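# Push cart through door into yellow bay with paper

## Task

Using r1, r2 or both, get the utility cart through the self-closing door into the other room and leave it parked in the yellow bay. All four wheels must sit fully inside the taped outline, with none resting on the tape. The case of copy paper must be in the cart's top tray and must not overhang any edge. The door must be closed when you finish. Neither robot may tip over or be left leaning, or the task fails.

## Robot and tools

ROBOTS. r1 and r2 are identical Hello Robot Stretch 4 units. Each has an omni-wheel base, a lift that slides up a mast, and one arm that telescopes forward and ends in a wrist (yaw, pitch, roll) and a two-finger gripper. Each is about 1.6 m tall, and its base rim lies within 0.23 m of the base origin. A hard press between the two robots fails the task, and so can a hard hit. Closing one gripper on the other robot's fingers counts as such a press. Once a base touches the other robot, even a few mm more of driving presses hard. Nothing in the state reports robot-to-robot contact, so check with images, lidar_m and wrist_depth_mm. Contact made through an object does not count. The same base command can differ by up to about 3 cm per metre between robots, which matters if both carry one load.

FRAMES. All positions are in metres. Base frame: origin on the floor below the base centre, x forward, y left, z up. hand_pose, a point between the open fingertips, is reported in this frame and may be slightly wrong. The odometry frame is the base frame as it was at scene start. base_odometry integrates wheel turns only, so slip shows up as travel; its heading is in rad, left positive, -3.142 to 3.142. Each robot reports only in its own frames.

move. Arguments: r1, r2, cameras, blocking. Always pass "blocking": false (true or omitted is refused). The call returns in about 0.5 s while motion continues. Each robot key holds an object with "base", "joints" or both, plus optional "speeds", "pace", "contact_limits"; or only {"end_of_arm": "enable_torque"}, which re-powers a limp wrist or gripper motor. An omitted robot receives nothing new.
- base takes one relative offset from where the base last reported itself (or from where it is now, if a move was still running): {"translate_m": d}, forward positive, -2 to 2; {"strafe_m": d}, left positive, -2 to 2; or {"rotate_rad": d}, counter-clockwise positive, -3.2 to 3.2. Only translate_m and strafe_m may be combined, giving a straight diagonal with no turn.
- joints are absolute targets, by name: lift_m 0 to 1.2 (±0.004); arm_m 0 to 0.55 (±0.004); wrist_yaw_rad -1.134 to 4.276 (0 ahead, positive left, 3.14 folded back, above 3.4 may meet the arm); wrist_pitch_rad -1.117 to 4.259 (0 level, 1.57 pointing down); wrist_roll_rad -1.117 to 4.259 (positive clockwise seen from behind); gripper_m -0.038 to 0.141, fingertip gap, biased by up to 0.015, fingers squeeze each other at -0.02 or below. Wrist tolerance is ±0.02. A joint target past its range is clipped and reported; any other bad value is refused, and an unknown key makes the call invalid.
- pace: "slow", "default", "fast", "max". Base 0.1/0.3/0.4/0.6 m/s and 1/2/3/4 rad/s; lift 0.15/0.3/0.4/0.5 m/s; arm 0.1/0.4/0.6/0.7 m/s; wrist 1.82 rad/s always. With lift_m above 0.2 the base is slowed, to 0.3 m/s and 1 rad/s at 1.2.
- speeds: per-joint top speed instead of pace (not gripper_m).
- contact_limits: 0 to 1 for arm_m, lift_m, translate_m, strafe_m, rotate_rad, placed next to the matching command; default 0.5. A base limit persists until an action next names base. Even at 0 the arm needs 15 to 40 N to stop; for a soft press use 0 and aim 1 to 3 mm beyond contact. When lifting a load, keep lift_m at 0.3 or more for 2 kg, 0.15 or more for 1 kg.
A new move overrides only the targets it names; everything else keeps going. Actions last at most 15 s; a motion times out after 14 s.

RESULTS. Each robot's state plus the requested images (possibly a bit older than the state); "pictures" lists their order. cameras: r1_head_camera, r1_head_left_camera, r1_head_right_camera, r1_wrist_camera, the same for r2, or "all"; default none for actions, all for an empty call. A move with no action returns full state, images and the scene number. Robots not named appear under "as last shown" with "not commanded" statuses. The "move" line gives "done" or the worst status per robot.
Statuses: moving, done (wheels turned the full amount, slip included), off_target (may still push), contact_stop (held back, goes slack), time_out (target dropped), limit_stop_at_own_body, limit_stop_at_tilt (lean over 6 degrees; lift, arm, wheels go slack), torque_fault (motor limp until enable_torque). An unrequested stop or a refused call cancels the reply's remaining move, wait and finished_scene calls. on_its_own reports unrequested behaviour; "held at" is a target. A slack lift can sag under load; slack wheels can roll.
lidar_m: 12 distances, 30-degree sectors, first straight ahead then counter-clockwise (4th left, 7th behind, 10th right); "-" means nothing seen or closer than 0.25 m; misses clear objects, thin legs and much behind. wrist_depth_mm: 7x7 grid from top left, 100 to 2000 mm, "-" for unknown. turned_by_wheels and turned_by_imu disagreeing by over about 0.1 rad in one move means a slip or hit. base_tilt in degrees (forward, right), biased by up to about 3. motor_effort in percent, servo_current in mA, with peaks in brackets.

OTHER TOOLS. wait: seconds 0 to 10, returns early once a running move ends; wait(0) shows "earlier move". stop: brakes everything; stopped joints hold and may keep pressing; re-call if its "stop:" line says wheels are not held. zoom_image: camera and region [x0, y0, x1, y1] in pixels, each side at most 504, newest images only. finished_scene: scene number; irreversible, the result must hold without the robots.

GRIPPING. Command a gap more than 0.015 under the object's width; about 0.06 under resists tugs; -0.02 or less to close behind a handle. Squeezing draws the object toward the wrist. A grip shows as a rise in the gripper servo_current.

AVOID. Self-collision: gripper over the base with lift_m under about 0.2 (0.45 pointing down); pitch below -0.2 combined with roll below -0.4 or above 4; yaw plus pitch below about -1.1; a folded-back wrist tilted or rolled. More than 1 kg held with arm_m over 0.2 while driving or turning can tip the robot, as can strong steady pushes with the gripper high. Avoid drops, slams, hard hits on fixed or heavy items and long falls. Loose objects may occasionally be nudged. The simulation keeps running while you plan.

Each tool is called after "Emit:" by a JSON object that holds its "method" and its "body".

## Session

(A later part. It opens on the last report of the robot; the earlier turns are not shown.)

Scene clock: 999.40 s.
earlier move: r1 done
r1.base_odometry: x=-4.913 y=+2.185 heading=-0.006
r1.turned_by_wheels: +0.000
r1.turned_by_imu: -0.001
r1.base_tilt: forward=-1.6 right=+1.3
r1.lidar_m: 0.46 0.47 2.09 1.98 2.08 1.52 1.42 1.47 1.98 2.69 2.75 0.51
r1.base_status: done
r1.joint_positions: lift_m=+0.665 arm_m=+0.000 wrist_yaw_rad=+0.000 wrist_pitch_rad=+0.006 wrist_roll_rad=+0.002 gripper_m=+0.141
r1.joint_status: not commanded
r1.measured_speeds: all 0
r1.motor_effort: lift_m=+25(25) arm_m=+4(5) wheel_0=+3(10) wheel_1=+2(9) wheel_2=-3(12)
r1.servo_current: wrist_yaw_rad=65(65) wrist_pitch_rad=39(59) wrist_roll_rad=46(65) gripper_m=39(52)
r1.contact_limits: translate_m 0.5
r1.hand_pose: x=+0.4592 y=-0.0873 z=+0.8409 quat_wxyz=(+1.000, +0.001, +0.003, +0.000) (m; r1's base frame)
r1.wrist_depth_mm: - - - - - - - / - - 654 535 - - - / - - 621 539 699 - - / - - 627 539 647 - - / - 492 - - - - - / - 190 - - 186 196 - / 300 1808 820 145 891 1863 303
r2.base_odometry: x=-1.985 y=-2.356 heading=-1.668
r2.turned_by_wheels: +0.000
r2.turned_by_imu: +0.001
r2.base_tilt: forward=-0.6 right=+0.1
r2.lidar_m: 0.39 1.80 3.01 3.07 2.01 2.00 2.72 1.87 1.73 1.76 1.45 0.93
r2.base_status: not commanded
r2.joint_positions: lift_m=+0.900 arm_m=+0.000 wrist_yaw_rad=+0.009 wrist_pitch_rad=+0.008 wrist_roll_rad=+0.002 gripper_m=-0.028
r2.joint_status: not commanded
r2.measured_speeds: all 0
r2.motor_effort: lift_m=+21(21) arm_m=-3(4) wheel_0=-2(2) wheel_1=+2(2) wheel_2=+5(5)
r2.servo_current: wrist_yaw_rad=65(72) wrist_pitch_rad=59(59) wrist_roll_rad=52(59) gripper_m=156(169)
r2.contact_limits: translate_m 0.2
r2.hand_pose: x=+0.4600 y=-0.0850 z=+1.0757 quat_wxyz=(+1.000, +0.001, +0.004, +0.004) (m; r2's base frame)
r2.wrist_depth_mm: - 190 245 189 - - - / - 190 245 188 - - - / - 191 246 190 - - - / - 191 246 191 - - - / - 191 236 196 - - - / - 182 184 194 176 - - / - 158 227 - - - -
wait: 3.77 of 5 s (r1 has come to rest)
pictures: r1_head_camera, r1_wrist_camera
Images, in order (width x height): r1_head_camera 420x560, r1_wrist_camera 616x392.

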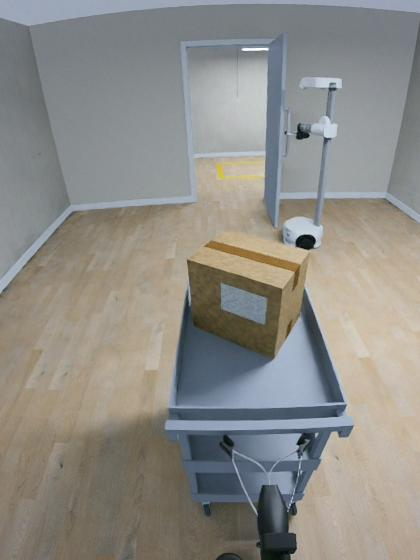

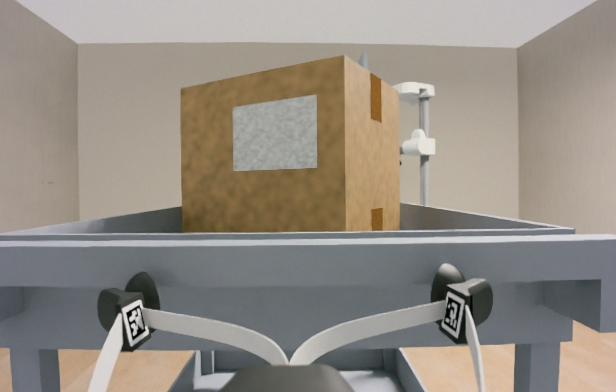

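Emit:
{"method": "move", "body": {"blocking": false, "r1": {"base":{"translate_m":1.0,"strafe_m":-0.02},"joints":{"lift_m":0.675},"pace":"slow","contact_limits":{"translate_m":0.5}}}}

Emit:
{"method": "wait", "body": {"seconds": 6, "cameras": ["r1_head_camera"]}}

Emit:
{"method": "wait", "body": {"seconds": 5.5, "cameras": ["r1_wrist_camera","r1_head_camera"]}}

Scene clock: 1008.20 s.
move: r1 moving
r1.base_odometry: x=-4.901 y=+2.185 heading=-0.006
r1.turned_by_wheels: +0.000
r1.turned_by_imu: +0.000
r1.base_tilt: forward=-1.6 right=+1.2
r1.lidar_m: 0.45 0.46 2.08 1.97 2.09 1.54 1.43 1.49 1.97 2.71 2.78 0.52
r1.base_status: translate_m moving; strafe_m moving
r1.joint_positions: lift_m=+0.674 arm_m=+0.000 wrist_yaw_rad=+0.000 wrist_pitch_rad=+0.006 wrist_roll_rad=+0.000 gripper_m=+0.141
r1.joint_status: lift_m moving
r1.measured_speeds: translate_m=+0.049 strafe_m=-0.001 rotate_rad=-0.002 lift_m=+0.000 arm_m=+0.000 wrist_yaw_rad=+0.000 wrist_pitch_rad=+0.000 wrist_roll_rad=+0.000
r1.motor_effort: lift_m=+25(28) arm_m=+4(4) wheel_0=+7(9) wheel_1=+3(6) wheel_2=-7(9)
r1.servo_current: wrist_yaw_rad=46(59) wrist_pitch_rad=52(52) wrist_roll_rad=39(59) gripper_m=46(46)
r1.contact_limits: translate_m 0.5
r1.hand_pose: x=+0.4592 y=-0.0873 z=+0.8508 quat_wxyz=(+1.000, +0.000, +0.003, +0.000) (m; r1's base frame)
r1.wrist_depth_mm: - - - - - - - / - - - 539 - - - / - - 615 539 - - - / - - 615 539 661 - - / 421 512 627 539 - - - / - 190 - - 182 195 - / 291 707 294 143 296 1661 306
r2: as last shown
r2.turned_by_imu: +0.000
r2.base_tilt: forward=-0.7 right=+0.1
r2.lidar_m: 0.41 1.80 3.00 3.09 2.01 1.96 2.73 1.87 1.72 1.78 1.47 0.95
r2.motor_effort: lift_m=+21(21) arm_m=-4(4) wheel_0=-2(2) wheel_1=+2(2) wheel_2=+5(5)
r2.servo_current: wrist_yaw_rad=52(72) wrist_pitch_rad=46(59) wrist_roll_rad=39(59) gripper_m=163(163)
r2.contact_limits: translate_m 0.2
r2.wrist_depth_mm: - 190 244 189 - - - / - 191 246 188 - - - / - 191 246 190 - - - / - 191 247 190 - - - / - 191 237 196 - - - / - 182 184 195 176 - - / - 158 227 - - - -
pictures: none

Scene clock: 1014.20 s.
earlier move: r1 moving
r1.base_odometry: x=-4.313 y=+2.170 heading=-0.006
r1.turned_by_wheels: +0.000
r1.turned_by_imu: -0.001
r1.base_tilt: forward=-1.6 right=+1.3
r1.lidar_m: 0.45 0.48 2.19 2.02 2.12 2.14 2.02 2.10 2.77 2.66 2.74 0.54
r1.base_status: translate_m moving; strafe_m moving
r1.joint_positions: lift_m=+0.674 arm_m=+0.000 wrist_yaw_rad=+0.000 wrist_pitch_rad=+0.006 wrist_roll_rad=+0.000 gripper_m=+0.141
r1.joint_status: all done
r1.measured_speeds: translate_m=+0.102 strafe_m=-0.003 rotate_rad=-0.002 lift_m=+0.000 arm_m=+0.000 wrist_yaw_rad=+0.000 wrist_pitch_rad=+0.000 wrist_roll_rad=+0.000
r1.motor_effort: lift_m=+25(28) arm_m=+4(5) wheel_0=+6(11) wheel_1=+3(7) wheel_2=-5(9)
r1.servo_current: wrist_yaw_rad=46(65) wrist_pitch_rad=52(59) wrist_roll_rad=59(72) gripper_m=46(52)
r1.contact_limits: translate_m 0.5
r1.hand_pose: x=+0.4592 y=-0.0873 z=+0.8510 quat_wxyz=(+1.000, +0.000, +0.003, +0.000) (m; r1's base frame)
r1.wrist_depth_mm: - - - - - - - / - - 564 634 - - - / - 654 554 597 - - - / - 654 554 597 - - - / 521 634 559 597 - - - / - 191 - - 182 195 - / 1808 296 296 144 304 1808 -
r2.base_odometry: x=-1.985 y=-2.356 heading=-1.668
r2.turned_by_wheels: +0.000
r2.turned_by_imu: +0.001
r2.base_tilt: forward=-0.7 right=+0.0
r2.lidar_m: 0.40 1.79 3.00 3.09 1.43 2.40 2.71 1.86 1.71 1.75 1.46 0.97
r2.base_status: not commanded
r2.joint_positions: lift_m=+0.900 arm_m=+0.000 wrist_yaw_rad=+0.009 wrist_pitch_rad=+0.008 wrist_roll_rad=+0.002 gripper_m=-0.028
r2.joint_status: not commanded
r2.measured_speeds: all 0
r2.motor_effort: lift_m=+21(21) arm_m=-3(4) wheel_0=-2(2) wheel_1=+2(2) wheel_2=+5(5)
r2.servo_current: wrist_yaw_rad=52(72) wrist_pitch_rad=46(59) wrist_roll_rad=52(65) gripper_m=163(169)
r2.contact_limits: translate_m 0.2
r2.hand_pose: x=+0.4600 y=-0.0850 z=+1.0757 quat_wxyz=(+1.000, +0.001, +0.004, +0.004) (m; r2's base frame)
r2.wrist_depth_mm: - 190 245 189 - - - / - 190 245 188 - - - / - 191 247 190 - - - / - 191 246 191 - - - / - 191 237 196 - - - / - 182 184 194 177 - - / - 158 227 - - - -
wait: 6.00 s; no rest
pictures: r1_head_camera
Images, in order (width x height): r1_head_camera 420x560.

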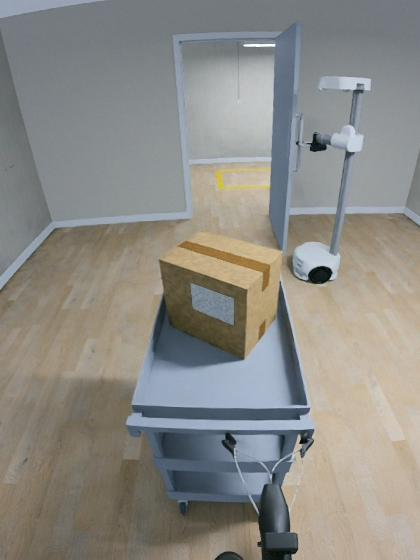

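Scene clock: 1019.00 s.
earlier move: r1 done
r1.base_odometry: x=-3.914 y=+2.159 heading=-0.006
r1.turned_by_wheels: +0.000
r1.turned_by_imu: +0.000
r1.base_tilt: forward=-1.6 right=+1.3
r1.lidar_m: 0.46 0.47 2.21 2.06 2.13 2.54 2.42 2.51 2.79 2.63 2.72 0.55
r1.base_status: done
r1.joint_positions: lift_m=+0.674 arm_m=+0.000 wrist_yaw_rad=+0.000 wrist_pitch_rad=+0.006 wrist_roll_rad=+0.000 gripper_m=+0.141
r1.joint_status: all done
r1.measured_speeds: all 0
r1.motor_effort: lift_m=+25(28) arm_m=+5(5) wheel_0=+4(11) wheel_1=+3(7) wheel_2=-3(9)
r1.servo_current: wrist_yaw_rad=52(72) wrist_pitch_rad=46(59) wrist_roll_rad=52(72) gripper_m=39(52)
r1.contact_limits: translate_m 0.5
r1.hand_pose: x=+0.4592 y=-0.0873 z=+0.8510 quat_wxyz=(+1.000, +0.000, +0.003, +0.000) (m; r1's base frame)
r1.wrist_depth_mm: - - - - - - - / - - 539 - - - - / - 640 539 654 - 1921 - / - 634 539 627 - - - / 580 627 544 615 - - - / - 190 - - 186 195 - / 1808 300 293 145 1708 1618 -
r2.base_odometry: x=-1.985 y=-2.356 heading=-1.668
r2.turned_by_wheels: +0.000
r2.turned_by_imu: +0.001
r2.base_tilt: forward=-0.6 right=+0.0
r2.lidar_m: 0.40 1.83 3.01 1.31 1.12 2.16 2.73 1.85 1.73 1.75 1.47 0.91
r2.base_status: not commanded
r2.joint_positions: lift_m=+0.900 arm_m=+0.000 wrist_yaw_rad=+0.009 wrist_pitch_rad=+0.008 wrist_roll_rad=+0.002 gripper_m=-0.028
r2.joint_status: not commanded
r2.measured_speeds: all 0
r2.motor_effort: lift_m=+21(21) arm_m=-4(4) wheel_0=-2(2) wheel_1=+2(2) wheel_2=+5(5)
r2.servo_current: wrist_yaw_rad=78(78) wrist_pitch_rad=46(59) wrist_roll_rad=46(65) gripper_m=156(169)
r2.contact_limits: translate_m 0.2
r2.hand_pose: x=+0.4600 y=-0.0850 z=+1.0757 quat_wxyz=(+1.000, +0.001, +0.004, +0.004) (m; r2's base frame)
r2.wrist_depth_mm: - 190 245 189 - - - / - 190 246 189 - - - / - 191 245 189 - - - / - 191 246 191 - - - / - 191 236 196 - - - / - 182 184 194 177 - - / - 158 227 - - - -
wait: 4.80 of 5.5 s (r1 has come to rest)
pictures: r1_head_camera, r1_wrist_camera
Images, in order (width x height): r1_head_camera 420x560, r1_wrist_camera 616x392.

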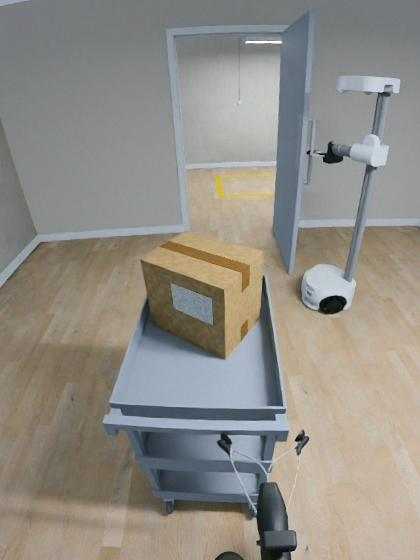

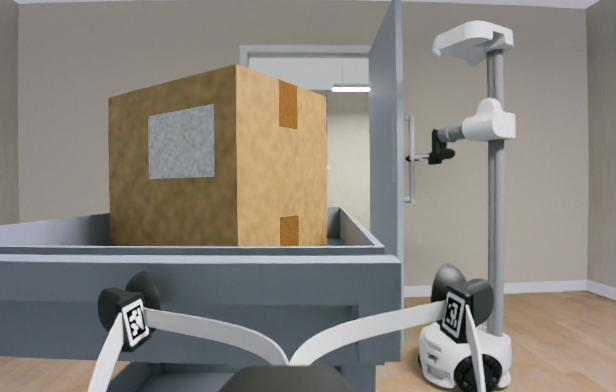

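Emit:
{"method": "move", "body": {"blocking": false, "r1": {"base":{"translate_m":-0.1}}}}

Emit:
{"method": "wait", "body": {"seconds": 2}}

Emit:
{"method": "move", "body": {"blocking": false, "r1": {"base":{"strafe_m":0.26}}}}

Emit:
{"method": "wait", "body": {"seconds": 3}}

Emit:
{"method": "move", "body": {"blocking": false, "r1": {"base":{"rotate_rad":-0.16}}}}

Emit:
{"method": "wait", "body": {"seconds": 2, "cameras": ["r1_wrist_camera","r1_head_camera"]}}

Scene clock: 1039.63 s.
move: r1 moving
r1.base_odometry: x=-3.945 y=+2.160 heading=-0.006
r1.turned_by_wheels: +0.000
r1.turned_by_imu: +0.000
r1.base_tilt: forward=-1.6 right=+1.3
r1.lidar_m: 0.49 0.52 2.21 2.06 2.12 2.55 2.39 2.48 2.80 2.63 2.69 2.00
r1.base_status: translate_m moving
r1.joint_positions: lift_m=+0.674 arm_m=+0.000 wrist_yaw_rad=+0.000 wrist_pitch_rad=+0.006 wrist_roll_rad=+0.000 gripper_m=+0.141
r1.joint_status: not commanded
r1.measured_speeds: translate_m=-0.122 strafe_m=-0.001 rotate_rad=+0.003 lift_m=+0.000 arm_m=+0.000 wrist_yaw_rad=+0.000 wrist_pitch_rad=+0.000 wrist_roll_rad=+0.000
r1.motor_effort: lift_m=+25(25) arm_m=+4(4) wheel_0=-7(8) wheel_1=-7(7) wheel_2=+8(8)
r1.servo_current: wrist_yaw_rad=46(59) wrist_pitch_rad=46(52) wrist_roll_rad=33(65) gripper_m=46(46)
r1.hand_pose: x=+0.4592 y=-0.0873 z=+0.8510 quat_wxyz=(+1.000, +0.000, +0.003, +0.000) (m; r1's base frame)
r1.wrist_depth_mm: - - - - - - - / - - 591 - - - - / - 676 559 668 - 1983 - / - 683 569 640 - - - / 569 661 564 640 - - - / - 195 - - 187 196 - / 1921 798 - 143 1756 1618 -
r2: as last shown
r2.turned_by_imu: +0.000
r2.lidar_m: 0.39 1.82 3.01 1.33 1.13 2.14 2.73 1.86 1.71 1.76 1.47 0.98
r2.servo_current: wrist_yaw_rad=59(65) wrist_pitch_rad=52(52) wrist_roll_rad=39(59) gripper_m=163(163)
r2.contact_limits: translate_m 0.2
r2.wrist_depth_mm: - 190 245 189 - - - / - 190 246 189 - - - / - 191 246 190 - - - / - 191 246 190 - - - / - 191 236 196 - - - / - 182 183 195 177 - - / - 158 227 - - - -
pictures: none

Scene clock: 1040.70 s.
earlier move: r1 done
r1.base_odometry: x=-4.014 y=+2.160 heading=-0.006
r1.turned_by_wheels: +0.000
r1.turned_by_imu: +0.000
r1.base_tilt: forward=-1.6 right=+1.3
r1.lidar_m: 0.53 0.58 2.22 2.04 2.11 2.47 2.32 2.41 2.82 2.63 2.72 2.06
r1.base_status: done
r1.joint_positions: lift_m=+0.674 arm_m=+0.000 wrist_yaw_rad=+0.000 wrist_pitch_rad=+0.006 wrist_roll_rad=+0.000 gripper_m=+0.141
r1.joint_status: not commanded
r1.measured_speeds: all 0
r1.motor_effort: lift_m=+25(25) arm_m=+4(5) wheel_0=-3(8) wheel_1=-2(7) wheel_2=+0(9)
r1.servo_current: wrist_yaw_rad=59(59) wrist_pitch_rad=46(52) wrist_roll_rad=46(65) gripper_m=46(46)
r1.hand_pose: x=+0.4592 y=-0.0873 z=+0.8510 quat_wxyz=(+1.000, +0.000, +0.003, +0.000) (m; r1's base frame)
r1.wrist_depth_mm: - - - - - - - / - - - - - - - / - 759 640 750 - - - / - 778 647 768 - - - / - - - - - - - / - 196 392 394 329 195 - / - 976 - 143 1863 1708 -
r2.base_odometry: x=-1.985 y=-2.356 heading=-1.668
r2.turned_by_wheels: +0.000
r2.turned_by_imu: +0.000
r2.base_tilt: forward=-0.6 right=+0.1
r2.lidar_m: 0.41 1.81 3.01 1.33 1.11 2.15 2.73 1.86 1.70 1.77 1.47 0.94
r2.base_status: not commanded
r2.joint_positions: lift_m=+0.900 arm_m=+0.000 wrist_yaw_rad=+0.009 wrist_pitch_rad=+0.008 wrist_roll_rad=+0.002 gripper_m=-0.028
r2.joint_status: not commanded
r2.measured_speeds: all 0
r2.motor_effort: lift_m=+21(21) arm_m=-4(4) wheel_0=-1(2) wheel_1=+2(2) wheel_2=+5(5)
r2.servo_current: wrist_yaw_rad=65(72) wrist_pitch_rad=52(59) wrist_roll_rad=46(59) gripper_m=163(169)
r2.contact_limits: translate_m 0.2
r2.hand_pose: x=+0.4600 y=-0.0850 z=+1.0757 quat_wxyz=(+1.000, +0.001, +0.004, +0.004) (m; r2's base frame)
r2.wrist_depth_mm: - 189 245 189 - - - / - 190 246 189 - - - / - 191 246 190 - - - / - 191 245 190 - - - / - 191 237 196 - - - / - 182 183 193 177 - - / - 158 226 - - - -
wait: 1.07 of 2 s (r1 has come to rest)
pictures: none

Scene clock: 1041.20 s.
move: r1 moving
r1.base_odometry: x=-4.013 y=+2.196 heading=-0.006
r1.turned_by_wheels: +0.000
r1.turned_by_imu: +0.000
r1.base_tilt: forward=-1.6 right=+1.3
r1.lidar_m: 0.55 0.58 2.16 2.01 2.07 2.46 2.31 2.41 2.84 2.67 2.76 0.56
r1.base_status: strafe_m moving
r1.joint_positions: lift_m=+0.674 arm_m=+0.000 wrist_yaw_rad=+0.000 wrist_pitch_rad=+0.006 wrist_roll_rad=+0.000 gripper_m=+0.141
r1.joint_status: not commanded
r1.measured_speeds: translate_m=+0.001 strafe_m=+0.140 rotate_rad=-0.004 lift_m=+0.000 arm_m=+0.000 wrist_yaw_rad=+0.000 wrist_pitch_rad=+0.000 wrist_roll_rad=+0.000
r1.motor_effort: lift_m=+25(25) arm_m=+4(5) wheel_0=-7(10) wheel_1=+8(10) wheel_2=+0(2)
r1.servo_current: wrist_yaw_rad=52(59) wrist_pitch_rad=39(52) wrist_roll_rad=39(59) gripper_m=39(46)
r1.hand_pose: x=+0.4592 y=-0.0873 z=+0.8510 quat_wxyz=(+1.000, +0.000, +0.003, +0.000) (m; r1's base frame)
r1.wrist_depth_mm: - - - - - - - / - - - - - - - / - - 647 732 - - - / - - 654 732 - - - / - - - - - - - / - 196 394 392 192 196 - / - 976 - 136 1808 1708 -
r2: as last shown
r2.base_tilt: forward=-0.7 right=+0.1
r2.lidar_m: 0.38 1.79 3.02 1.28 1.14 2.33 2.75 1.84 1.71 1.78 1.48 0.95
r2.motor_effort: lift_m=+21(21) arm_m=-4(4) wheel_0=-2(2) wheel_1=+2(2) wheel_2=+5(5)
r2.servo_current: wrist_yaw_rad=65(65) wrist_pitch_rad=59(59) wrist_roll_rad=52(59) gripper_m=156(169)
r2.contact_limits: translate_m 0.2
r2.wrist_depth_mm: - 190 245 189 - - - / - 190 246 189 - - - / - 191 247 190 - - - / - 191 246 191 - - - / - 191 236 196 - - - / - 183 184 194 177 - - / - 158 227 - - - -
pictures: none

Scene clock: 1042.90 s.
earlier move: r1 done
r1.base_odometry: x=-4.012 y=+2.420 heading=-0.006
r1.turned_by_wheels: +0.000
r1.turned_by_imu: +0.001
r1.base_tilt: forward=-1.6 right=+1.3
r1.lidar_m: 0.55 2.76 1.95 1.78 1.86 2.46 2.33 2.41 3.08 2.89 2.98 0.57
r1.base_status: done
r1.joint_positions: lift_m=+0.674 arm_m=+0.000 wrist_yaw_rad=+0.000 wrist_pitch_rad=+0.006 wrist_roll_rad=+0.000 gripper_m=+0.141
r1.joint_status: not commanded
r1.measured_speeds: all 0
r1.motor_effort: lift_m=+25(25) arm_m=+4(5) wheel_0=+0(13) wheel_1=-1(11) wheel_2=+1(2)
r1.servo_current: wrist_yaw_rad=52(65) wrist_pitch_rad=52(52) wrist_roll_rad=39(65) gripper_m=39(46)
r1.hand_pose: x=+0.4592 y=-0.0873 z=+0.8510 quat_wxyz=(+1.000, +0.000, +0.003, +0.000) (m; r1's base frame)
r1.wrist_depth_mm: - - - - - - - / - - - - - - - / - - - 707 640 - - / - - - 715 647 - - / - - - - - - - / - 208 375 397 191 196 394 / - 1983 410 136 - 1808 418
r2.base_odometry: x=-1.985 y=-2.356 heading=-1.668
r2.turned_by_wheels: +0.000
r2.turned_by_imu: +0.000
r2.base_tilt: forward=-0.7 right=+0.1
r2.lidar_m: 0.41 1.81 2.99 1.34 1.11 4.42 2.73 1.85 1.72 1.77 1.45 0.94
r2.base_status: not commanded
r2.joint_positions: lift_m=+0.900 arm_m=+0.000 wrist_yaw_rad=+0.009 wrist_pitch_rad=+0.008 wrist_roll_rad=+0.002 gripper_m=-0.028
r2.joint_status: not commanded
r2.measured_speeds: all 0
r2.motor_effort: lift_m=+21(21) arm_m=-3(4) wheel_0=-2(2) wheel_1=+2(2) wheel_2=+5(5)
r2.servo_current: wrist_yaw_rad=65(72) wrist_pitch_rad=52(59) wrist_roll_rad=46(65) gripper_m=163(169)
r2.contact_limits: translate_m 0.2
r2.hand_pose: x=+0.4600 y=-0.0850 z=+1.0757 quat_wxyz=(+1.000, +0.001, +0.004, +0.004) (m; r2's base frame)
r2.wrist_depth_mm: - 190 244 189 - - - / - 190 245 189 - - - / - 190 246 190 - - - / - 191 247 190 - - - / - 191 236 196 - - - / - 182 185 194 176 - - / - 159 229 - - - -
wait: 1.70 of 3 s (r1 has come to rest)
pictures: none

Scene clock: 1043.40 s.
move: r1 moving
r1.base_odometry: x=-4.012 y=+2.420 heading=-0.162
r1.turned_by_wheels: -0.156
r1.turned_by_imu: -0.157
r1.base_tilt: forward=-1.6 right=+1.3
r1.lidar_m: 0.55 3.34 2.08 1.79 1.79 2.22 2.34 2.36 2.87 2.90 2.88 0.62
r1.base_status: rotate_rad moving
r1.joint_positions: lift_m=+0.674 arm_m=+0.000 wrist_yaw_rad=+0.000 wrist_pitch_rad=+0.006 wrist_roll_rad=+0.000 gripper_m=+0.141
r1.joint_status: not commanded
r1.measured_speeds: translate_m=+0.001 strafe_m=+0.000 rotate_rad=-0.159 lift_m=+0.000 arm_m=+0.000 wrist_yaw_rad=+0.000 wrist_pitch_rad=+0.000 wrist_roll_rad=+0.000
r1.motor_effort: lift_m=+25(25) arm_m=+4(4) wheel_0=+2(7) wheel_1=+1(6) wheel_2=+0(7)
r1.servo_current: wrist_yaw_rad=39(65) wrist_pitch_rad=46(52) wrist_roll_rad=52(59) gripper_m=46(46)
r1.hand_pose: x=+0.4592 y=-0.0873 z=+0.8510 quat_wxyz=(+1.000, +0.000, +0.003, +0.000) (m; r1's base frame)
r1.wrist_depth_mm: - - - - - - - / - - - - - - - / - - 723 661 - - - / - - 723 661 - - - / - - - - - - - / 387 197 402 424 430 196 - / 1983 732 - 136 1921 469 -
r2: as last shown
r2.base_tilt: forward=-0.7 right=+0.0
r2.lidar_m: 0.39 1.80 3.01 1.33 1.11 4.43 2.76 1.86 1.71 1.77 1.46 0.94
r2.motor_effort: lift_m=+21(21) arm_m=-4(4) wheel_0=-2(2) wheel_1=+2(2) wheel_2=+5(5)
r2.servo_current: wrist_yaw_rad=59(72) wrist_pitch_rad=46(52) wrist_roll_rad=46(59) gripper_m=163(163)
r2.contact_limits: translate_m 0.2
r2.wrist_depth_mm: - 190 244 189 - - - / - 190 246 189 - - - / - 190 245 190 - - - / - 191 246 190 - - - / - 191 237 196 - - - / - 182 183 195 177 - - / - 158 227 - - - -
pictures: none

Scene clock: 1043.77 s.
earlier move: r1 done
r1.base_odometry: x=-4.012 y=+2.420 heading=-0.166
r1.turned_by_wheels: -0.004
r1.turned_by_imu: -0.004
r1.base_tilt: forward=-1.6 right=+1.3
r1.lidar_m: 0.53 3.38 2.07 1.81 1.79 2.21 2.35 2.37 2.85 2.90 2.90 0.60
r1.base_status: done
r1.joint_positions: lift_m=+0.674 arm_m=+0.000 wrist_yaw_rad=+0.000 wrist_pitch_rad=+0.006 wrist_roll_rad=+0.000 gripper_m=+0.141
r1.joint_status: not commanded
r1.measured_speeds: all 0
r1.motor_effort: lift_m=+25(25) arm_m=+4(4) wheel_0=+1(7) wheel_1=+2(6) wheel_2=+1(7)
r1.servo_current: wrist_yaw_rad=33(65) wrist_pitch_rad=46(52) wrist_roll_rad=39(59) gripper_m=39(46)
r1.hand_pose: x=+0.4592 y=-0.0873 z=+0.8510 quat_wxyz=(+1.000, +0.000, +0.003, +0.000) (m; r1's base frame)
r1.wrist_depth_mm: - - - - - - - / - - - - - - - / - - 707 668 - - - / - - 715 668 - - - / - - - - - - - / 387 195 407 427 433 196 - / 1921 917 - 136 1863 466 -
r2.base_odometry: x=-1.985 y=-2.356 heading=-1.668
r2.turned_by_wheels: +0.000
r2.turned_by_imu: +0.000
r2.base_tilt: forward=-0.6 right=+0.1
r2.lidar_m: 0.39 1.79 3.03 1.35 1.12 4.42 2.71 1.87 1.74 1.77 1.47 0.96
r2.base_status: not commanded
r2.joint_positions: lift_m=+0.900 arm_m=+0.000 wrist_yaw_rad=+0.009 wrist_pitch_rad=+0.008 wrist_roll_rad=+0.002 gripper_m=-0.028
r2.joint_status: not commanded
r2.measured_speeds: all 0
r2.motor_effort: lift_m=+21(21) arm_m=-4(4) wheel_0=-2(2) wheel_1=+2(2) wheel_2=+5(5)
r2.servo_current: wrist_yaw_rad=59(78) wrist_pitch_rad=59(59) wrist_roll_rad=46(59) gripper_m=156(169)
r2.contact_limits: translate_m 0.2
r2.hand_pose: x=+0.4600 y=-0.0850 z=+1.0757 quat_wxyz=(+1.000, +0.001, +0.004, +0.004) (m; r2's base frame)
r2.wrist_depth_mm: - 190 244 189 - - - / - 190 245 189 - - - / - 190 246 190 - - - / - 191 246 190 - - - / - 191 236 196 - - - / - 182 184 195 177 - - / - 158 227 - - - -
wait: 0.37 of 2 s (r1 has come to rest)
pictures: r1_head_camera, r1_wrist_camera
Images, in order (width x height): r1_head_camera 420x560, r1_wrist_camera 616x392.

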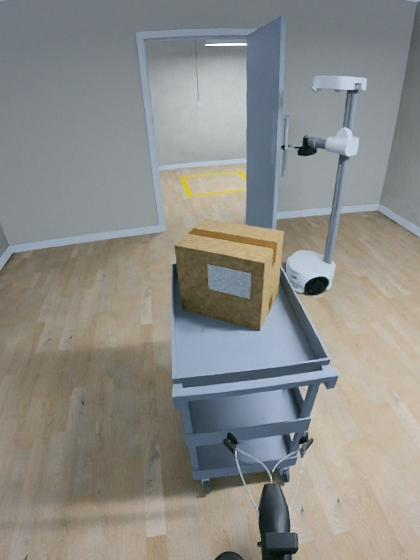

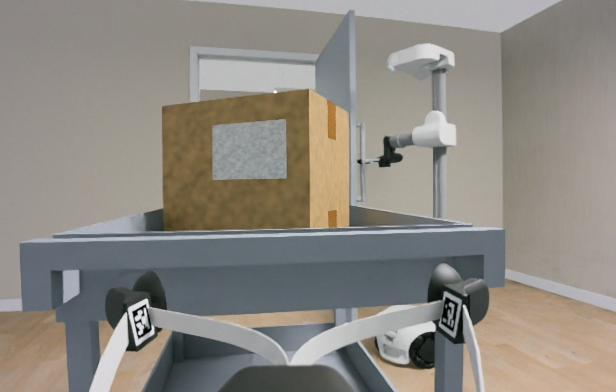

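Emit:
{"method": "move", "body": {"blocking": false, "r1": {"base":{"translate_m":0.12,"strafe_m":0.05}}}}

Emit:
{"method": "wait", "body": {"seconds": 2.5}}

Emit:
{"method": "move", "body": {"blocking": false, "r1": {"base":{"translate_m":0.55},"pace":"slow","contact_limits":{"translate_m":0.5}}}}

Emit:
{"method": "wait", "body": {"seconds": 8, "cameras": ["r1_wrist_camera","r1_head_camera"]}}

Scene clock: 1050.10 s.
move: r1 moving
r1.base_odometry: x=-3.979 y=+2.428 heading=-0.166
r1.turned_by_wheels: +0.000
r1.turned_by_imu: +0.000
r1.base_tilt: forward=-1.6 right=+1.3
r1.lidar_m: 0.53 3.35 2.05 1.83 1.79 2.20 2.38 2.39 2.87 2.91 2.90 0.56
r1.base_status: translate_m moving; strafe_m moving
r1.joint_positions: lift_m=+0.674 arm_m=+0.000 wrist_yaw_rad=+0.000 wrist_pitch_rad=+0.006 wrist_roll_rad=+0.000 gripper_m=+0.141
r1.joint_status: not commanded
r1.measured_speeds: translate_m=+0.122 strafe_m=+0.051 rotate_rad=+0.001 lift_m=+0.000 arm_m=+0.000 wrist_yaw_rad=+0.000 wrist_pitch_rad=+0.000 wrist_roll_rad=+0.000
r1.motor_effort: lift_m=+25(25) arm_m=+4(4) wheel_0=+3(5) wheel_1=+7(10) wheel_2=-7(9)
r1.servo_current: wrist_yaw_rad=59(78) wrist_pitch_rad=46(46) wrist_roll_rad=39(59) gripper_m=39(52)
r1.hand_pose: x=+0.4592 y=-0.0873 z=+0.8510 quat_wxyz=(+1.000, +0.000, +0.003, +0.000) (m; r1's base frame)
r1.wrist_depth_mm: - - - - - - - / - - - - - - - / - - 683 640 - - - / - - 691 634 - - - / - - - - - - - / 320 195 183 397 211 196 - / 1921 878 - 143 1921 439 -
r2: as last shown
r2.base_tilt: forward=-0.6 right=+0.0
r2.lidar_m: 0.41 1.80 3.03 1.32 1.13 4.44 2.72 1.87 1.73 1.78 1.48 0.93
r2.motor_effort: lift_m=+21(21) arm_m=-4(4) wheel_0=-2(2) wheel_1=+2(2) wheel_2=+4(5)
r2.servo_current: wrist_yaw_rad=52(72) wrist_pitch_rad=52(59) wrist_roll_rad=46(52) gripper_m=156(169)
r2.contact_limits: translate_m 0.2
r2.wrist_depth_mm: - 189 244 189 - - - / - 190 245 189 - - - / - 191 246 190 - - - / - 191 246 191 - - - / - 191 236 196 - - - / - 182 183 194 177 - - / - 158 227 - - - -
pictures: none

Scene clock: 1051.27 s.
earlier move: r1 done
r1.base_odometry: x=-3.885 y=+2.450 heading=-0.166
r1.turned_by_wheels: +0.000
r1.turned_by_imu: +0.000
r1.base_tilt: forward=-1.6 right=+1.3
r1.lidar_m: 0.44 3.30 2.04 1.81 1.79 2.19 2.47 2.50 3.01 2.92 2.92 0.55
r1.base_status: done
r1.joint_positions: lift_m=+0.675 arm_m=+0.000 wrist_yaw_rad=+0.000 wrist_pitch_rad=+0.006 wrist_roll_rad=+0.000 gripper_m=+0.141
r1.joint_status: not commanded
r1.measured_speeds: all 0
r1.motor_effort: lift_m=+25(25) arm_m=+4(5) wheel_0=+2(6) wheel_1=+0(10) wheel_2=+0(10)
r1.servo_current: wrist_yaw_rad=59(78) wrist_pitch_rad=52(59) wrist_roll_rad=52(78) gripper_m=39(59)
r1.hand_pose: x=+0.4592 y=-0.0873 z=+0.8510 quat_wxyz=(+1.000, +0.000, +0.003, +0.000) (m; r1's base frame)
r1.wrist_depth_mm: - - - - - - - / - - - 597 - - - / - - 647 569 699 - - / - - 647 574 699 - - / - 473 647 597 - - - / 245 193 - - 187 196 357 / 307 310 315 143 1661 1708 362
r2.base_odometry: x=-1.985 y=-2.356 heading=-1.668
r2.turned_by_wheels: +0.000
r2.turned_by_imu: +0.000
r2.base_tilt: forward=-0.6 right=+0.1
r2.lidar_m: 0.41 1.80 3.01 1.31 1.08 4.44 2.73 1.85 1.70 1.76 1.47 0.93
r2.base_status: not commanded
r2.joint_positions: lift_m=+0.900 arm_m=+0.000 wrist_yaw_rad=+0.009 wrist_pitch_rad=+0.008 wrist_roll_rad=+0.002 gripper_m=-0.028
r2.joint_status: not commanded
r2.measured_speeds: all 0
r2.motor_effort: lift_m=+21(21) arm_m=-4(4) wheel_0=-2(2) wheel_1=+2(2) wheel_2=+5(5)
r2.servo_current: wrist_yaw_rad=52(72) wrist_pitch_rad=46(59) wrist_roll_rad=39(52) gripper_m=163(169)
r2.contact_limits: translate_m 0.2
r2.hand_pose: x=+0.4600 y=-0.0850 z=+1.0757 quat_wxyz=(+1.000, +0.001, +0.004, +0.004) (m; r2's base frame)
r2.wrist_depth_mm: - 190 245 189 - - - / - 190 246 188 - - - / - 191 245 190 - - - / - 191 247 190 - - - / - 191 237 196 - - - / - 182 183 194 177 - - / - 158 227 - - - -
wait: 1.17 of 2.5 s (r1 has come to rest)
pictures: none

Scene clock: 1051.77 s.
move: r1 moving
r1.base_odometry: x=-3.873 y=+2.448 heading=-0.165
r1.turned_by_wheels: +0.001
r1.turned_by_imu: +0.001
r1.base_tilt: forward=-1.6 right=+1.3
r1.lidar_m: 0.47 3.32 2.03 1.80 1.79 2.18 2.49 2.51 2.99 2.93 2.92 0.54
r1.base_status: translate_m moving
r1.joint_positions: lift_m=+0.675 arm_m=+0.000 wrist_yaw_rad=+0.000 wrist_pitch_rad=+0.006 wrist_roll_rad=+0.000 gripper_m=+0.141
r1.joint_status: not commanded
r1.measured_speeds: translate_m=+0.049 strafe_m=+0.000 rotate_rad=+0.002 lift_m=+0.000 arm_m=+0.000 wrist_yaw_rad=+0.000 wrist_pitch_rad=+0.000 wrist_roll_rad=+0.000
r1.motor_effort: lift_m=+25(25) arm_m=+4(4) wheel_0=+5(5) wheel_1=+4(6) wheel_2=-5(6)
r1.servo_current: wrist_yaw_rad=59(65) wrist_pitch_rad=52(59) wrist_roll_rad=46(59) gripper_m=39(46)
r1.contact_limits: translate_m 0.5
r1.hand_pose: x=+0.4592 y=-0.0873 z=+0.8510 quat_wxyz=(+1.000, +0.000, +0.003, +0.000) (m; r1's base frame)
r1.wrist_depth_mm: - - - - - - - / - - - 585 - - - / - - 634 564 676 - - / - - 627 569 683 - - / - 477 634 569 - - - / 248 193 - - 187 197 - / 293 298 304 143 931 1708 347
r2: as last shown
r2.base_tilt: forward=-0.7 right=+0.1
r2.lidar_m: 0.38 1.80 3.02 1.28 1.07 4.43 2.74 1.85 1.73 1.75 1.47 0.93
r2.motor_effort: lift_m=+21(21) arm_m=-4(4) wheel_0=-1(2) wheel_1=+2(2) wheel_2=+5(5)
r2.servo_current: wrist_yaw_rad=46(72) wrist_pitch_rad=52(52) wrist_roll_rad=46(59) gripper_m=163(169)
r2.contact_limits: translate_m 0.2
r2.wrist_depth_mm: - 189 245 189 - - - / - 191 246 189 - - - / - 190 246 190 - - - / - 191 246 191 - - - / - 191 237 196 - - - / - 182 184 194 177 - - / - 159 227 - - - -
pictures: none

Scene clock: 1058.03 s.
earlier move: r1 done
r1.base_odometry: x=-3.343 y=+2.359 heading=-0.165
r1.turned_by_wheels: +0.000
r1.turned_by_imu: -0.001
r1.base_tilt: forward=-1.6 right=+1.3
r1.lidar_m: 0.46 0.47 2.17 1.90 1.93 2.31 3.00 3.02 3.17 2.78 2.81 0.53
r1.base_status: done
r1.joint_positions: lift_m=+0.675 arm_m=+0.000 wrist_yaw_rad=+0.000 wrist_pitch_rad=+0.006 wrist_roll_rad=+0.000 gripper_m=+0.141
r1.joint_status: not commanded
r1.measured_speeds: all 0
r1.motor_effort: lift_m=+25(25) arm_m=+4(5) wheel_0=+3(9) wheel_1=+2(8) wheel_2=-1(11)
r1.servo_current: wrist_yaw_rad=39(72) wrist_pitch_rad=52(59) wrist_roll_rad=52(72) gripper_m=46(52)
r1.contact_limits: translate_m 0.5
r1.hand_pose: x=+0.4592 y=-0.0873 z=+0.8510 quat_wxyz=(+1.000, +0.000, +0.003, +0.000) (m; r1's base frame)
r1.wrist_depth_mm: - - - - - - - / - - 544 - - - - / - 615 535 661 - - - / - 627 539 627 - - - / 564 640 539 627 - - - / - 191 - - 186 195 - / 1863 293 297 145 306 1397 1863
r2.base_odometry: x=-1.985 y=-2.356 heading=-1.668
r2.turned_by_wheels: +0.000
r2.turned_by_imu: +0.001
r2.base_tilt: forward=-0.6 right=+0.1
r2.lidar_m: 0.40 1.80 3.00 0.76 1.01 4.41 2.70 1.84 1.73 1.77 1.47 0.97
r2.base_status: not commanded
r2.joint_positions: lift_m=+0.900 arm_m=+0.000 wrist_yaw_rad=+0.009 wrist_pitch_rad=+0.008 wrist_roll_rad=+0.002 gripper_m=-0.028
r2.joint_status: not commanded
r2.measured_speeds: all 0
r2.motor_effort: lift_m=+21(21) arm_m=-4(4) wheel_0=-2(2) wheel_1=+2(2) wheel_2=+5(5)
r2.servo_current: wrist_yaw_rad=65(72) wrist_pitch_rad=52(59) wrist_roll_rad=39(65) gripper_m=163(169)
r2.contact_limits: translate_m 0.2
r2.hand_pose: x=+0.4600 y=-0.0850 z=+1.0757 quat_wxyz=(+1.000, +0.001, +0.004, +0.004) (m; r2's base frame)
r2.wrist_depth_mm: - 190 245 189 - - - / - 191 245 189 - - - / - 191 246 190 - - - / - 191 246 191 - - - / - 191 236 196 - - - / - 182 184 194 176 - - / - 159 227 - - - -
wait: 6.27 of 8 s (r1 has come to rest)
pictures: r1_head_camera, r1_wrist_camera
Images, in order (width x height): r1_head_camera 420x560, r1_wrist_camera 616x392.

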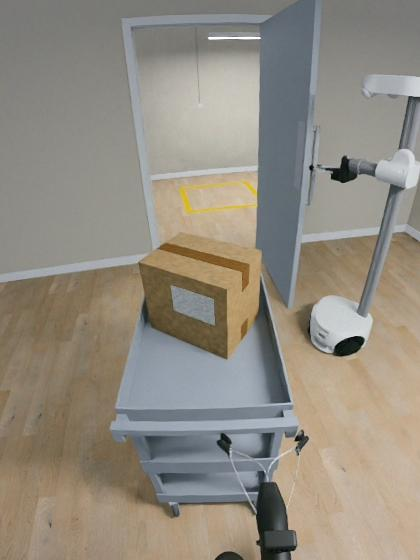

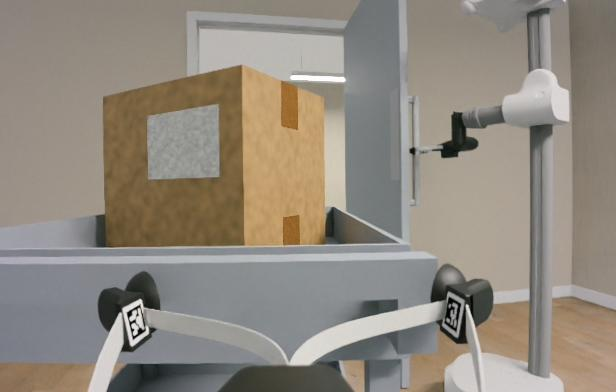

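Emit:
{"method": "move", "body": {"blocking": false, "r1": {"base":{"translate_m":-0.06}}}}

Emit:
{"method": "wait", "body": {"seconds": 2}}

Emit:
{"method": "move", "body": {"blocking": false, "r1": {"base":{"strafe_m":0.2,"translate_m":0.0}}}}

Emit:
{"method": "wait", "body": {"seconds": 3, "cameras": ["r1_wrist_camera","r1_head_camera"]}}

Scene clock: 1072.50 s.
move: r1 moving
r1.base_odometry: x=-3.374 y=+2.364 heading=-0.166
r1.turned_by_wheels: +0.000
r1.turned_by_imu: -0.001
r1.base_tilt: forward=-1.6 right=+1.3
r1.lidar_m: 0.47 0.49 2.16 1.88 1.92 2.29 2.97 2.98 3.19 2.82 2.82 0.53
r1.base_status: translate_m moving
r1.joint_positions: lift_m=+0.675 arm_m=+0.000 wrist_yaw_rad=+0.000 wrist_pitch_rad=+0.006 wrist_roll_rad=+0.000 gripper_m=+0.141
r1.joint_status: not commanded
r1.measured_speeds: translate_m=-0.119 strafe_m=+0.001 rotate_rad=+0.000 lift_m=+0.000 arm_m=+0.000 wrist_yaw_rad=+0.000 wrist_pitch_rad=+0.000 wrist_roll_rad=+0.000
r1.motor_effort: lift_m=+25(25) arm_m=+4(4) wheel_0=-7(7) wheel_1=-6(7) wheel_2=+8(9)
r1.servo_current: wrist_yaw_rad=39(65) wrist_pitch_rad=46(52) wrist_roll_rad=52(59) gripper_m=52(52)
r1.hand_pose: x=+0.4592 y=-0.0873 z=+0.8510 quat_wxyz=(+1.000, +0.000, +0.003, +0.000) (m; r1's base frame)
r1.wrist_depth_mm: - - - - - - - / - - 585 - - - - / - 661 559 691 - - - / - 661 569 683 - - - / 574 640 569 - - - - / - 195 - - 187 196 - / 1921 831 - 143 1808 1397 1863
r2: as last shown
r2.turned_by_imu: +0.000
r2.lidar_m: 0.40 1.81 3.02 0.78 1.01 4.45 2.75 1.83 1.71 1.75 1.49 0.91
r2.motor_effort: lift_m=+21(21) arm_m=-4(4) wheel_0=-2(2) wheel_1=+1(2) wheel_2=+5(5)
r2.servo_current: wrist_yaw_rad=52(65) wrist_pitch_rad=52(59) wrist_roll_rad=52(59) gripper_m=163(169)
r2.contact_limits: translate_m 0.2
r2.wrist_depth_mm: - 190 245 189 - - - / - 190 246 189 - - - / - 191 245 190 - - - / - 191 246 191 - - - / - 191 237 196 - - - / - 182 184 195 177 - - / - 158 226 - - - -
pictures: none

Scene clock: 1073.27 s.
earlier move: r1 done
r1.base_odometry: x=-3.402 y=+2.369 heading=-0.166
r1.turned_by_wheels: +0.000
r1.turned_by_imu: +0.000
r1.base_tilt: forward=-1.6 right=+1.3
r1.lidar_m: 0.49 0.54 2.17 1.90 1.92 2.27 2.96 2.98 3.19 2.80 2.83 0.55
r1.base_status: done
r1.joint_positions: lift_m=+0.675 arm_m=+0.000 wrist_yaw_rad=+0.000 wrist_pitch_rad=+0.006 wrist_roll_rad=+0.000 gripper_m=+0.141
r1.joint_status: not commanded
r1.measured_speeds: all 0
r1.motor_effort: lift_m=+25(25) arm_m=+4(4) wheel_0=-3(7) wheel_1=-2(7) wheel_2=-2(9)
r1.servo_current: wrist_yaw_rad=46(65) wrist_pitch_rad=46(59) wrist_roll_rad=46(65) gripper_m=46(52)
r1.hand_pose: x=+0.4592 y=-0.0873 z=+0.8510 quat_wxyz=(+1.000, +0.000, +0.003, +0.000) (m; r1's base frame)
r1.wrist_depth_mm: - - - - - - - / - - 634 - - - - / - 707 597 732 - 1576 - / - 699 603 691 - - - / - - - - - - - / 351 195 180 359 191 196 - / - 960 - 143 1921 1397 -
r2.base_odometry: x=-1.985 y=-2.356 heading=-1.668
r2.turned_by_wheels: +0.000
r2.turned_by_imu: +0.000
r2.base_tilt: forward=-0.6 right=+0.0
r2.lidar_m: 0.39 1.81 3.01 0.80 1.01 4.43 2.75 1.87 1.73 1.77 1.47 0.93
r2.base_status: not commanded
r2.joint_positions: lift_m=+0.900 arm_m=+0.000 wrist_yaw_rad=+0.009 wrist_pitch_rad=+0.008 wrist_roll_rad=+0.002 gripper_m=-0.028
r2.joint_status: not commanded
r2.measured_speeds: all 0
r2.motor_effort: lift_m=+21(21) arm_m=-4(4) wheel_0=-2(2) wheel_1=+2(2) wheel_2=+5(5)
r2.servo_current: wrist_yaw_rad=59(65) wrist_pitch_rad=52(59) wrist_roll_rad=52(59) gripper_m=163(169)
r2.contact_limits: translate_m 0.2
r2.hand_pose: x=+0.4600 y=-0.0850 z=+1.0757 quat_wxyz=(+1.000, +0.001, +0.004, +0.004) (m; r2's base frame)
r2.wrist_depth_mm: - 190 245 189 - - - / - 191 246 189 - - - / - 190 245 189 - - - / - 191 247 191 - - - / - 191 237 196 - - - / - 182 184 195 177 - - / - 158 228 - - - -
wait: 0.77 of 2 s (r1 has come to rest)
pictures: none

Scene clock: 1073.77 s.
move: r1 moving
r1.base_odometry: x=-3.396 y=+2.405 heading=-0.166
r1.turned_by_wheels: +0.000
r1.turned_by_imu: +0.000
r1.base_tilt: forward=-1.6 right=+1.3
r1.lidar_m: 0.50 0.53 2.10 1.86 1.88 2.23 2.96 2.98 3.25 2.87 2.85 0.56
r1.base_status: translate_m moving; strafe_m moving
r1.joint_positions: lift_m=+0.675 arm_m=+0.000 wrist_yaw_rad=+0.000 wrist_pitch_rad=+0.006 wrist_roll_rad=+0.000 gripper_m=+0.141
r1.joint_status: not commanded
r1.measured_speeds: translate_m=+0.000 strafe_m=+0.139 rotate_rad=-0.001 lift_m=+0.000 arm_m=+0.000 wrist_yaw_rad=+0.000 wrist_pitch_rad=+0.000 wrist_roll_rad=+0.000
r1.motor_effort: lift_m=+25(25) arm_m=+4(4) wheel_0=-9(10) wheel_1=+9(9) wheel_2=+1(2)
r1.servo_current: wrist_yaw_rad=65(65) wrist_pitch_rad=52(52) wrist_roll_rad=65(65) gripper_m=46(52)
r1.hand_pose: x=+0.4592 y=-0.0873 z=+0.8510 quat_wxyz=(+1.000, +0.000, +0.003, +0.000) (m; r1's base frame)
r1.wrist_depth_mm: - - - - - - - / - - - - - - - / - 715 609 654 - 1661 - / - 715 615 654 - - - / - - - - - - - / 349 196 179 359 187 196 - / - 946 - 136 375 1397 -
r2: as last shown
r2.base_tilt: forward=-0.6 right=+0.1
r2.lidar_m: 0.40 1.83 3.00 0.79 0.99 4.44 2.75 1.85 1.72 1.77 1.47 0.96
r2.motor_effort: lift_m=+21(21) arm_m=-4(4) wheel_0=-2(2) wheel_1=+1(2) wheel_2=+5(5)
r2.servo_current: wrist_yaw_rad=59(65) wrist_pitch_rad=46(59) wrist_roll_rad=52(52) gripper_m=163(169)
r2.contact_limits: translate_m 0.2
r2.wrist_depth_mm: - 190 245 189 - - - / - 190 246 189 - - - / - 191 246 189 - - - / - 190 247 190 - - - / - 190 236 196 - - - / - 182 184 195 177 - - / - 158 227 - - - -
pictures: none

Scene clock: 1075.23 s.
earlier move: r1 done
r1.base_odometry: x=-3.369 y=+2.566 heading=-0.166
r1.turned_by_wheels: +0.000
r1.turned_by_imu: +0.001
r1.base_tilt: forward=-1.6 right=+1.3
r1.lidar_m: 0.50 2.82 1.92 1.69 1.70 2.05 2.97 3.01 3.40 3.02 3.02 0.54
r1.base_status: done
r1.joint_positions: lift_m=+0.675 arm_m=+0.000 wrist_yaw_rad=+0.000 wrist_pitch_rad=+0.006 wrist_roll_rad=+0.000 gripper_m=+0.141
r1.joint_status: not commanded
r1.measured_speeds: all 0
r1.motor_effort: lift_m=+25(25) arm_m=+4(4) wheel_0=+0(11) wheel_1=-2(11) wheel_2=+0(2)
r1.servo_current: wrist_yaw_rad=39(65) wrist_pitch_rad=46(52) wrist_roll_rad=52(65) gripper_m=46(52)
r1.hand_pose: x=+0.4592 y=-0.0873 z=+0.8510 quat_wxyz=(+1.000, +0.000, +0.003, +0.000) (m; r1's base frame)
r1.wrist_depth_mm: - - - - - - - / - - - - 759 - - / - - - 634 609 1756 1464 / - - - 634 609 - - / - - - - - - - / - 208 179 349 187 196 357 / - 373 1756 136 946 1618 370
r2.base_odometry: x=-1.985 y=-2.356 heading=-1.668
r2.turned_by_wheels: +0.000
r2.turned_by_imu: +0.000
r2.base_tilt: forward=-0.6 right=+0.1
r2.lidar_m: 0.38 1.80 3.01 0.79 1.01 4.43 2.74 1.85 1.70 1.77 1.46 0.94
r2.base_status: not commanded
r2.joint_positions: lift_m=+0.900 arm_m=+0.000 wrist_yaw_rad=+0.009 wrist_pitch_rad=+0.008 wrist_roll_rad=+0.002 gripper_m=-0.028
r2.joint_status: not commanded
r2.measured_speeds: all 0
r2.motor_effort: lift_m=+21(21) arm_m=-4(4) wheel_0=-2(2) wheel_1=+2(2) wheel_2=+5(5)
r2.servo_current: wrist_yaw_rad=52(65) wrist_pitch_rad=52(59) wrist_roll_rad=39(65) gripper_m=163(169)
r2.contact_limits: translate_m 0.2
r2.hand_pose: x=+0.4600 y=-0.0850 z=+1.0757 quat_wxyz=(+1.000, +0.001, +0.004, +0.004) (m; r2's base frame)
r2.wrist_depth_mm: - 190 244 189 - - - / - 190 245 189 - - - / - 191 246 190 - - - / - 190 247 191 - - - / - 191 236 196 - - - / - 182 184 194 177 - - / - 158 227 - - - -
wait: 1.47 of 3 s (r1 has come to rest)
pictures: r1_head_camera, r1_wrist_camera
Images, in order (width x height): r1_head_camera 420x560, r1_wrist_camera 616x392.

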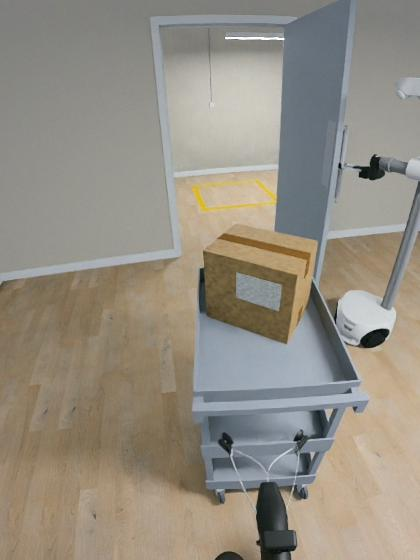

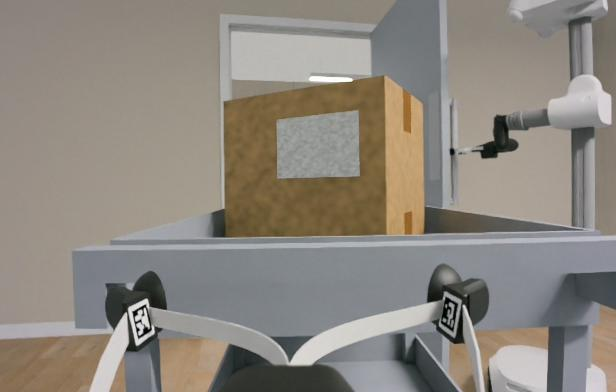

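Emit:
{"method": "move", "body": {"blocking": false, "r1": {"base":{"translate_m":0.55},"pace":"slow","contact_limits":{"translate_m":0.5}}}}

Emit:
{"method": "wait", "body": {"seconds": 8, "cameras": ["r1_wrist_camera","r1_head_camera","r2_head_left_camera","r2_head_camera"]}}

Scene clock: 1085.23 s.
move: r1 moving
r1.base_odometry: x=-3.357 y=+2.564 heading=-0.166
r1.turned_by_wheels: +0.000
r1.turned_by_imu: +0.000
r1.base_tilt: forward=-1.6 right=+1.3
r1.lidar_m: 0.49 2.81 1.93 1.70 1.71 2.04 3.01 3.03 3.39 3.01 3.03 0.54
r1.base_status: translate_m moving
r1.joint_positions: lift_m=+0.675 arm_m=+0.000 wrist_yaw_rad=+0.000 wrist_pitch_rad=+0.006 wrist_roll_rad=+0.000 gripper_m=+0.141
r1.joint_status: not commanded
r1.measured_speeds: translate_m=+0.048 strafe_m=+0.000 rotate_rad=-0.001 lift_m=+0.000 arm_m=+0.000 wrist_yaw_rad=+0.000 wrist_pitch_rad=+0.000 wrist_roll_rad=+0.000
r1.motor_effort: lift_m=+25(25) arm_m=+4(4) wheel_0=+3(5) wheel_1=+4(5) wheel_2=-6(7)
r1.servo_current: wrist_yaw_rad=46(65) wrist_pitch_rad=46(46) wrist_roll_rad=26(52) gripper_m=46(46)
r1.contact_limits: translate_m 0.5
r1.hand_pose: x=+0.4592 y=-0.0873 z=+0.8510 quat_wxyz=(+1.000, +0.000, +0.003, +0.000) (m; r1's base frame)
r1.wrist_depth_mm: - - - - - - - / - - - - 654 - - / - - - 627 597 1756 - / - - - 621 591 - - / - - - - - - - / - 195 179 340 187 196 - / - 343 1756 136 931 1576 368
r2: as last shown
r2.base_tilt: forward=-0.7 right=+0.1
r2.lidar_m: 0.38 1.82 3.02 0.79 0.98 4.43 2.72 1.87 1.73 1.77 1.47 0.98
r2.motor_effort: lift_m=+21(21) arm_m=-4(4) wheel_0=-1(2) wheel_1=+2(2) wheel_2=+5(5)
r2.servo_current: wrist_yaw_rad=52(65) wrist_pitch_rad=59(59) wrist_roll_rad=52(59) gripper_m=156(169)
r2.contact_limits: translate_m 0.2
r2.wrist_depth_mm: - 190 244 189 - - - / - 191 245 188 - - - / - 191 246 190 - - - / - 191 247 191 - - - / - 191 236 196 - - - / - 183 184 195 177 - - / - 158 228 - - - -
pictures: none

Scene clock: 1091.53 s.
earlier move: r1 done
r1.base_odometry: x=-2.827 y=+2.476 heading=-0.166
r1.turned_by_wheels: +0.000
r1.turned_by_imu: +0.000
r1.base_tilt: forward=-1.6 right=+1.3
r1.lidar_m: 0.44 0.49 2.06 1.81 1.83 2.20 3.54 3.56 3.29 2.90 1.32 0.53
r1.base_status: done
r1.joint_positions: lift_m=+0.675 arm_m=+0.000 wrist_yaw_rad=+0.000 wrist_pitch_rad=+0.006 wrist_roll_rad=+0.000 gripper_m=+0.141
r1.joint_status: not commanded
r1.measured_speeds: all 0
r1.motor_effort: lift_m=+25(25) arm_m=+4(5) wheel_0=+5(10) wheel_1=+2(8) wheel_2=-4(10)
r1.servo_current: wrist_yaw_rad=52(78) wrist_pitch_rad=46(59) wrist_roll_rad=46(72) gripper_m=39(52)
r1.contact_limits: translate_m 0.5
r1.hand_pose: x=+0.4592 y=-0.0873 z=+0.8510 quat_wxyz=(+1.000, +0.000, +0.003, +0.000) (m; r1's base frame)
r1.wrist_depth_mm: - - - - - - - / - - 609 574 - 1308 - / - 647 580 544 - 1255 - / - 647 574 549 - - - / 469 634 585 544 - - - / - 194 - - 185 196 - / 297 297 296 144 297 303 -
r2.base_odometry: x=-1.985 y=-2.356 heading=-1.668
r2.turned_by_wheels: +0.000
r2.turned_by_imu: +0.001
r2.base_tilt: forward=-0.6 right=+0.0
r2.lidar_m: 0.39 1.82 0.68 0.78 1.29 4.44 2.75 1.85 1.71 1.75 1.47 0.95
r2.base_status: not commanded
r2.joint_positions: lift_m=+0.900 arm_m=+0.000 wrist_yaw_rad=+0.009 wrist_pitch_rad=+0.008 wrist_roll_rad=+0.002 gripper_m=-0.028
r2.joint_status: not commanded
r2.measured_speeds: all 0
r2.motor_effort: lift_m=+21(21) arm_m=-4(4) wheel_0=-2(2) wheel_1=+2(2) wheel_2=+5(5)
r2.servo_current: wrist_yaw_rad=65(78) wrist_pitch_rad=46(65) wrist_roll_rad=39(65) gripper_m=163(169)
r2.contact_limits: translate_m 0.2
r2.hand_pose: x=+0.4600 y=-0.0850 z=+1.0757 quat_wxyz=(+1.000, +0.001, +0.004, +0.004) (m; r2's base frame)
r2.wrist_depth_mm: - 189 245 189 - - - / - 190 245 188 - - - / - 190 246 190 - - - / - 191 246 191 - - - / - 191 236 197 - - - / - 182 184 195 176 - - / - 158 227 - - - -
wait: 6.30 of 8 s (r1 has come to rest)
pictures: r1_head_camera, r1_wrist_camera, r2_head_camera, r2_head_left_camera
Images, in order (width x height): r1_head_camera 420x560, r1_wrist_camera 616x392, r2_head_camera 420x560, r2_head_left_camera 420x672.

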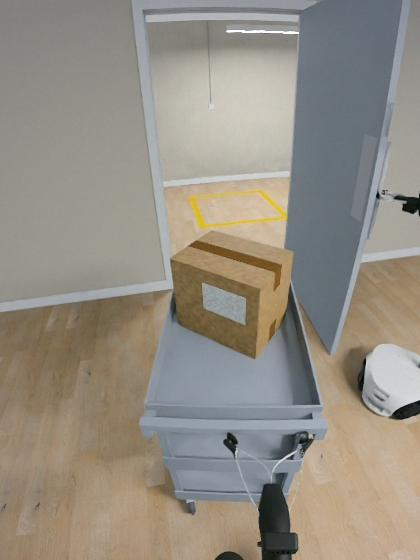

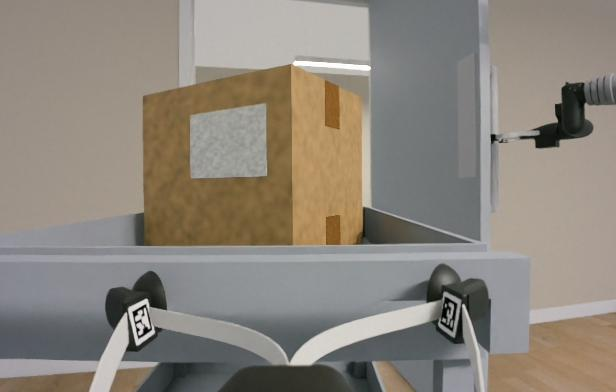

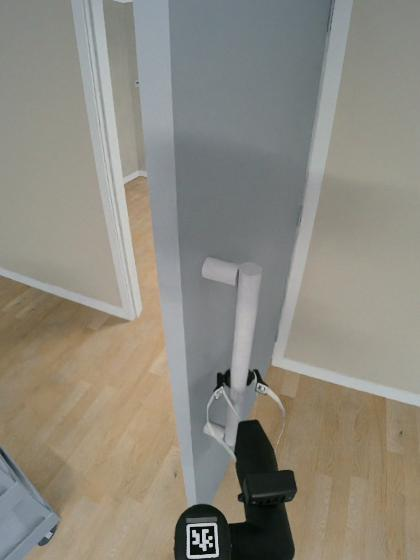

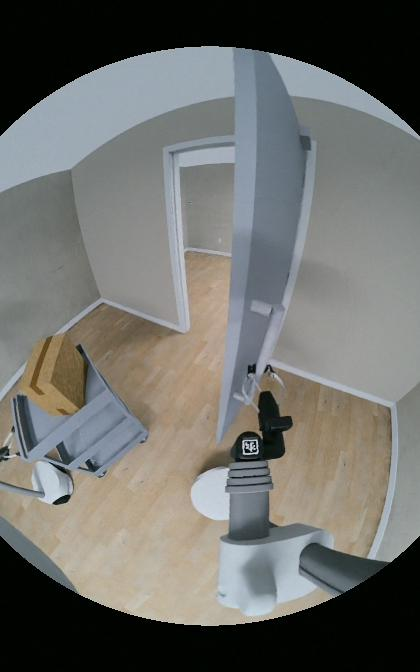

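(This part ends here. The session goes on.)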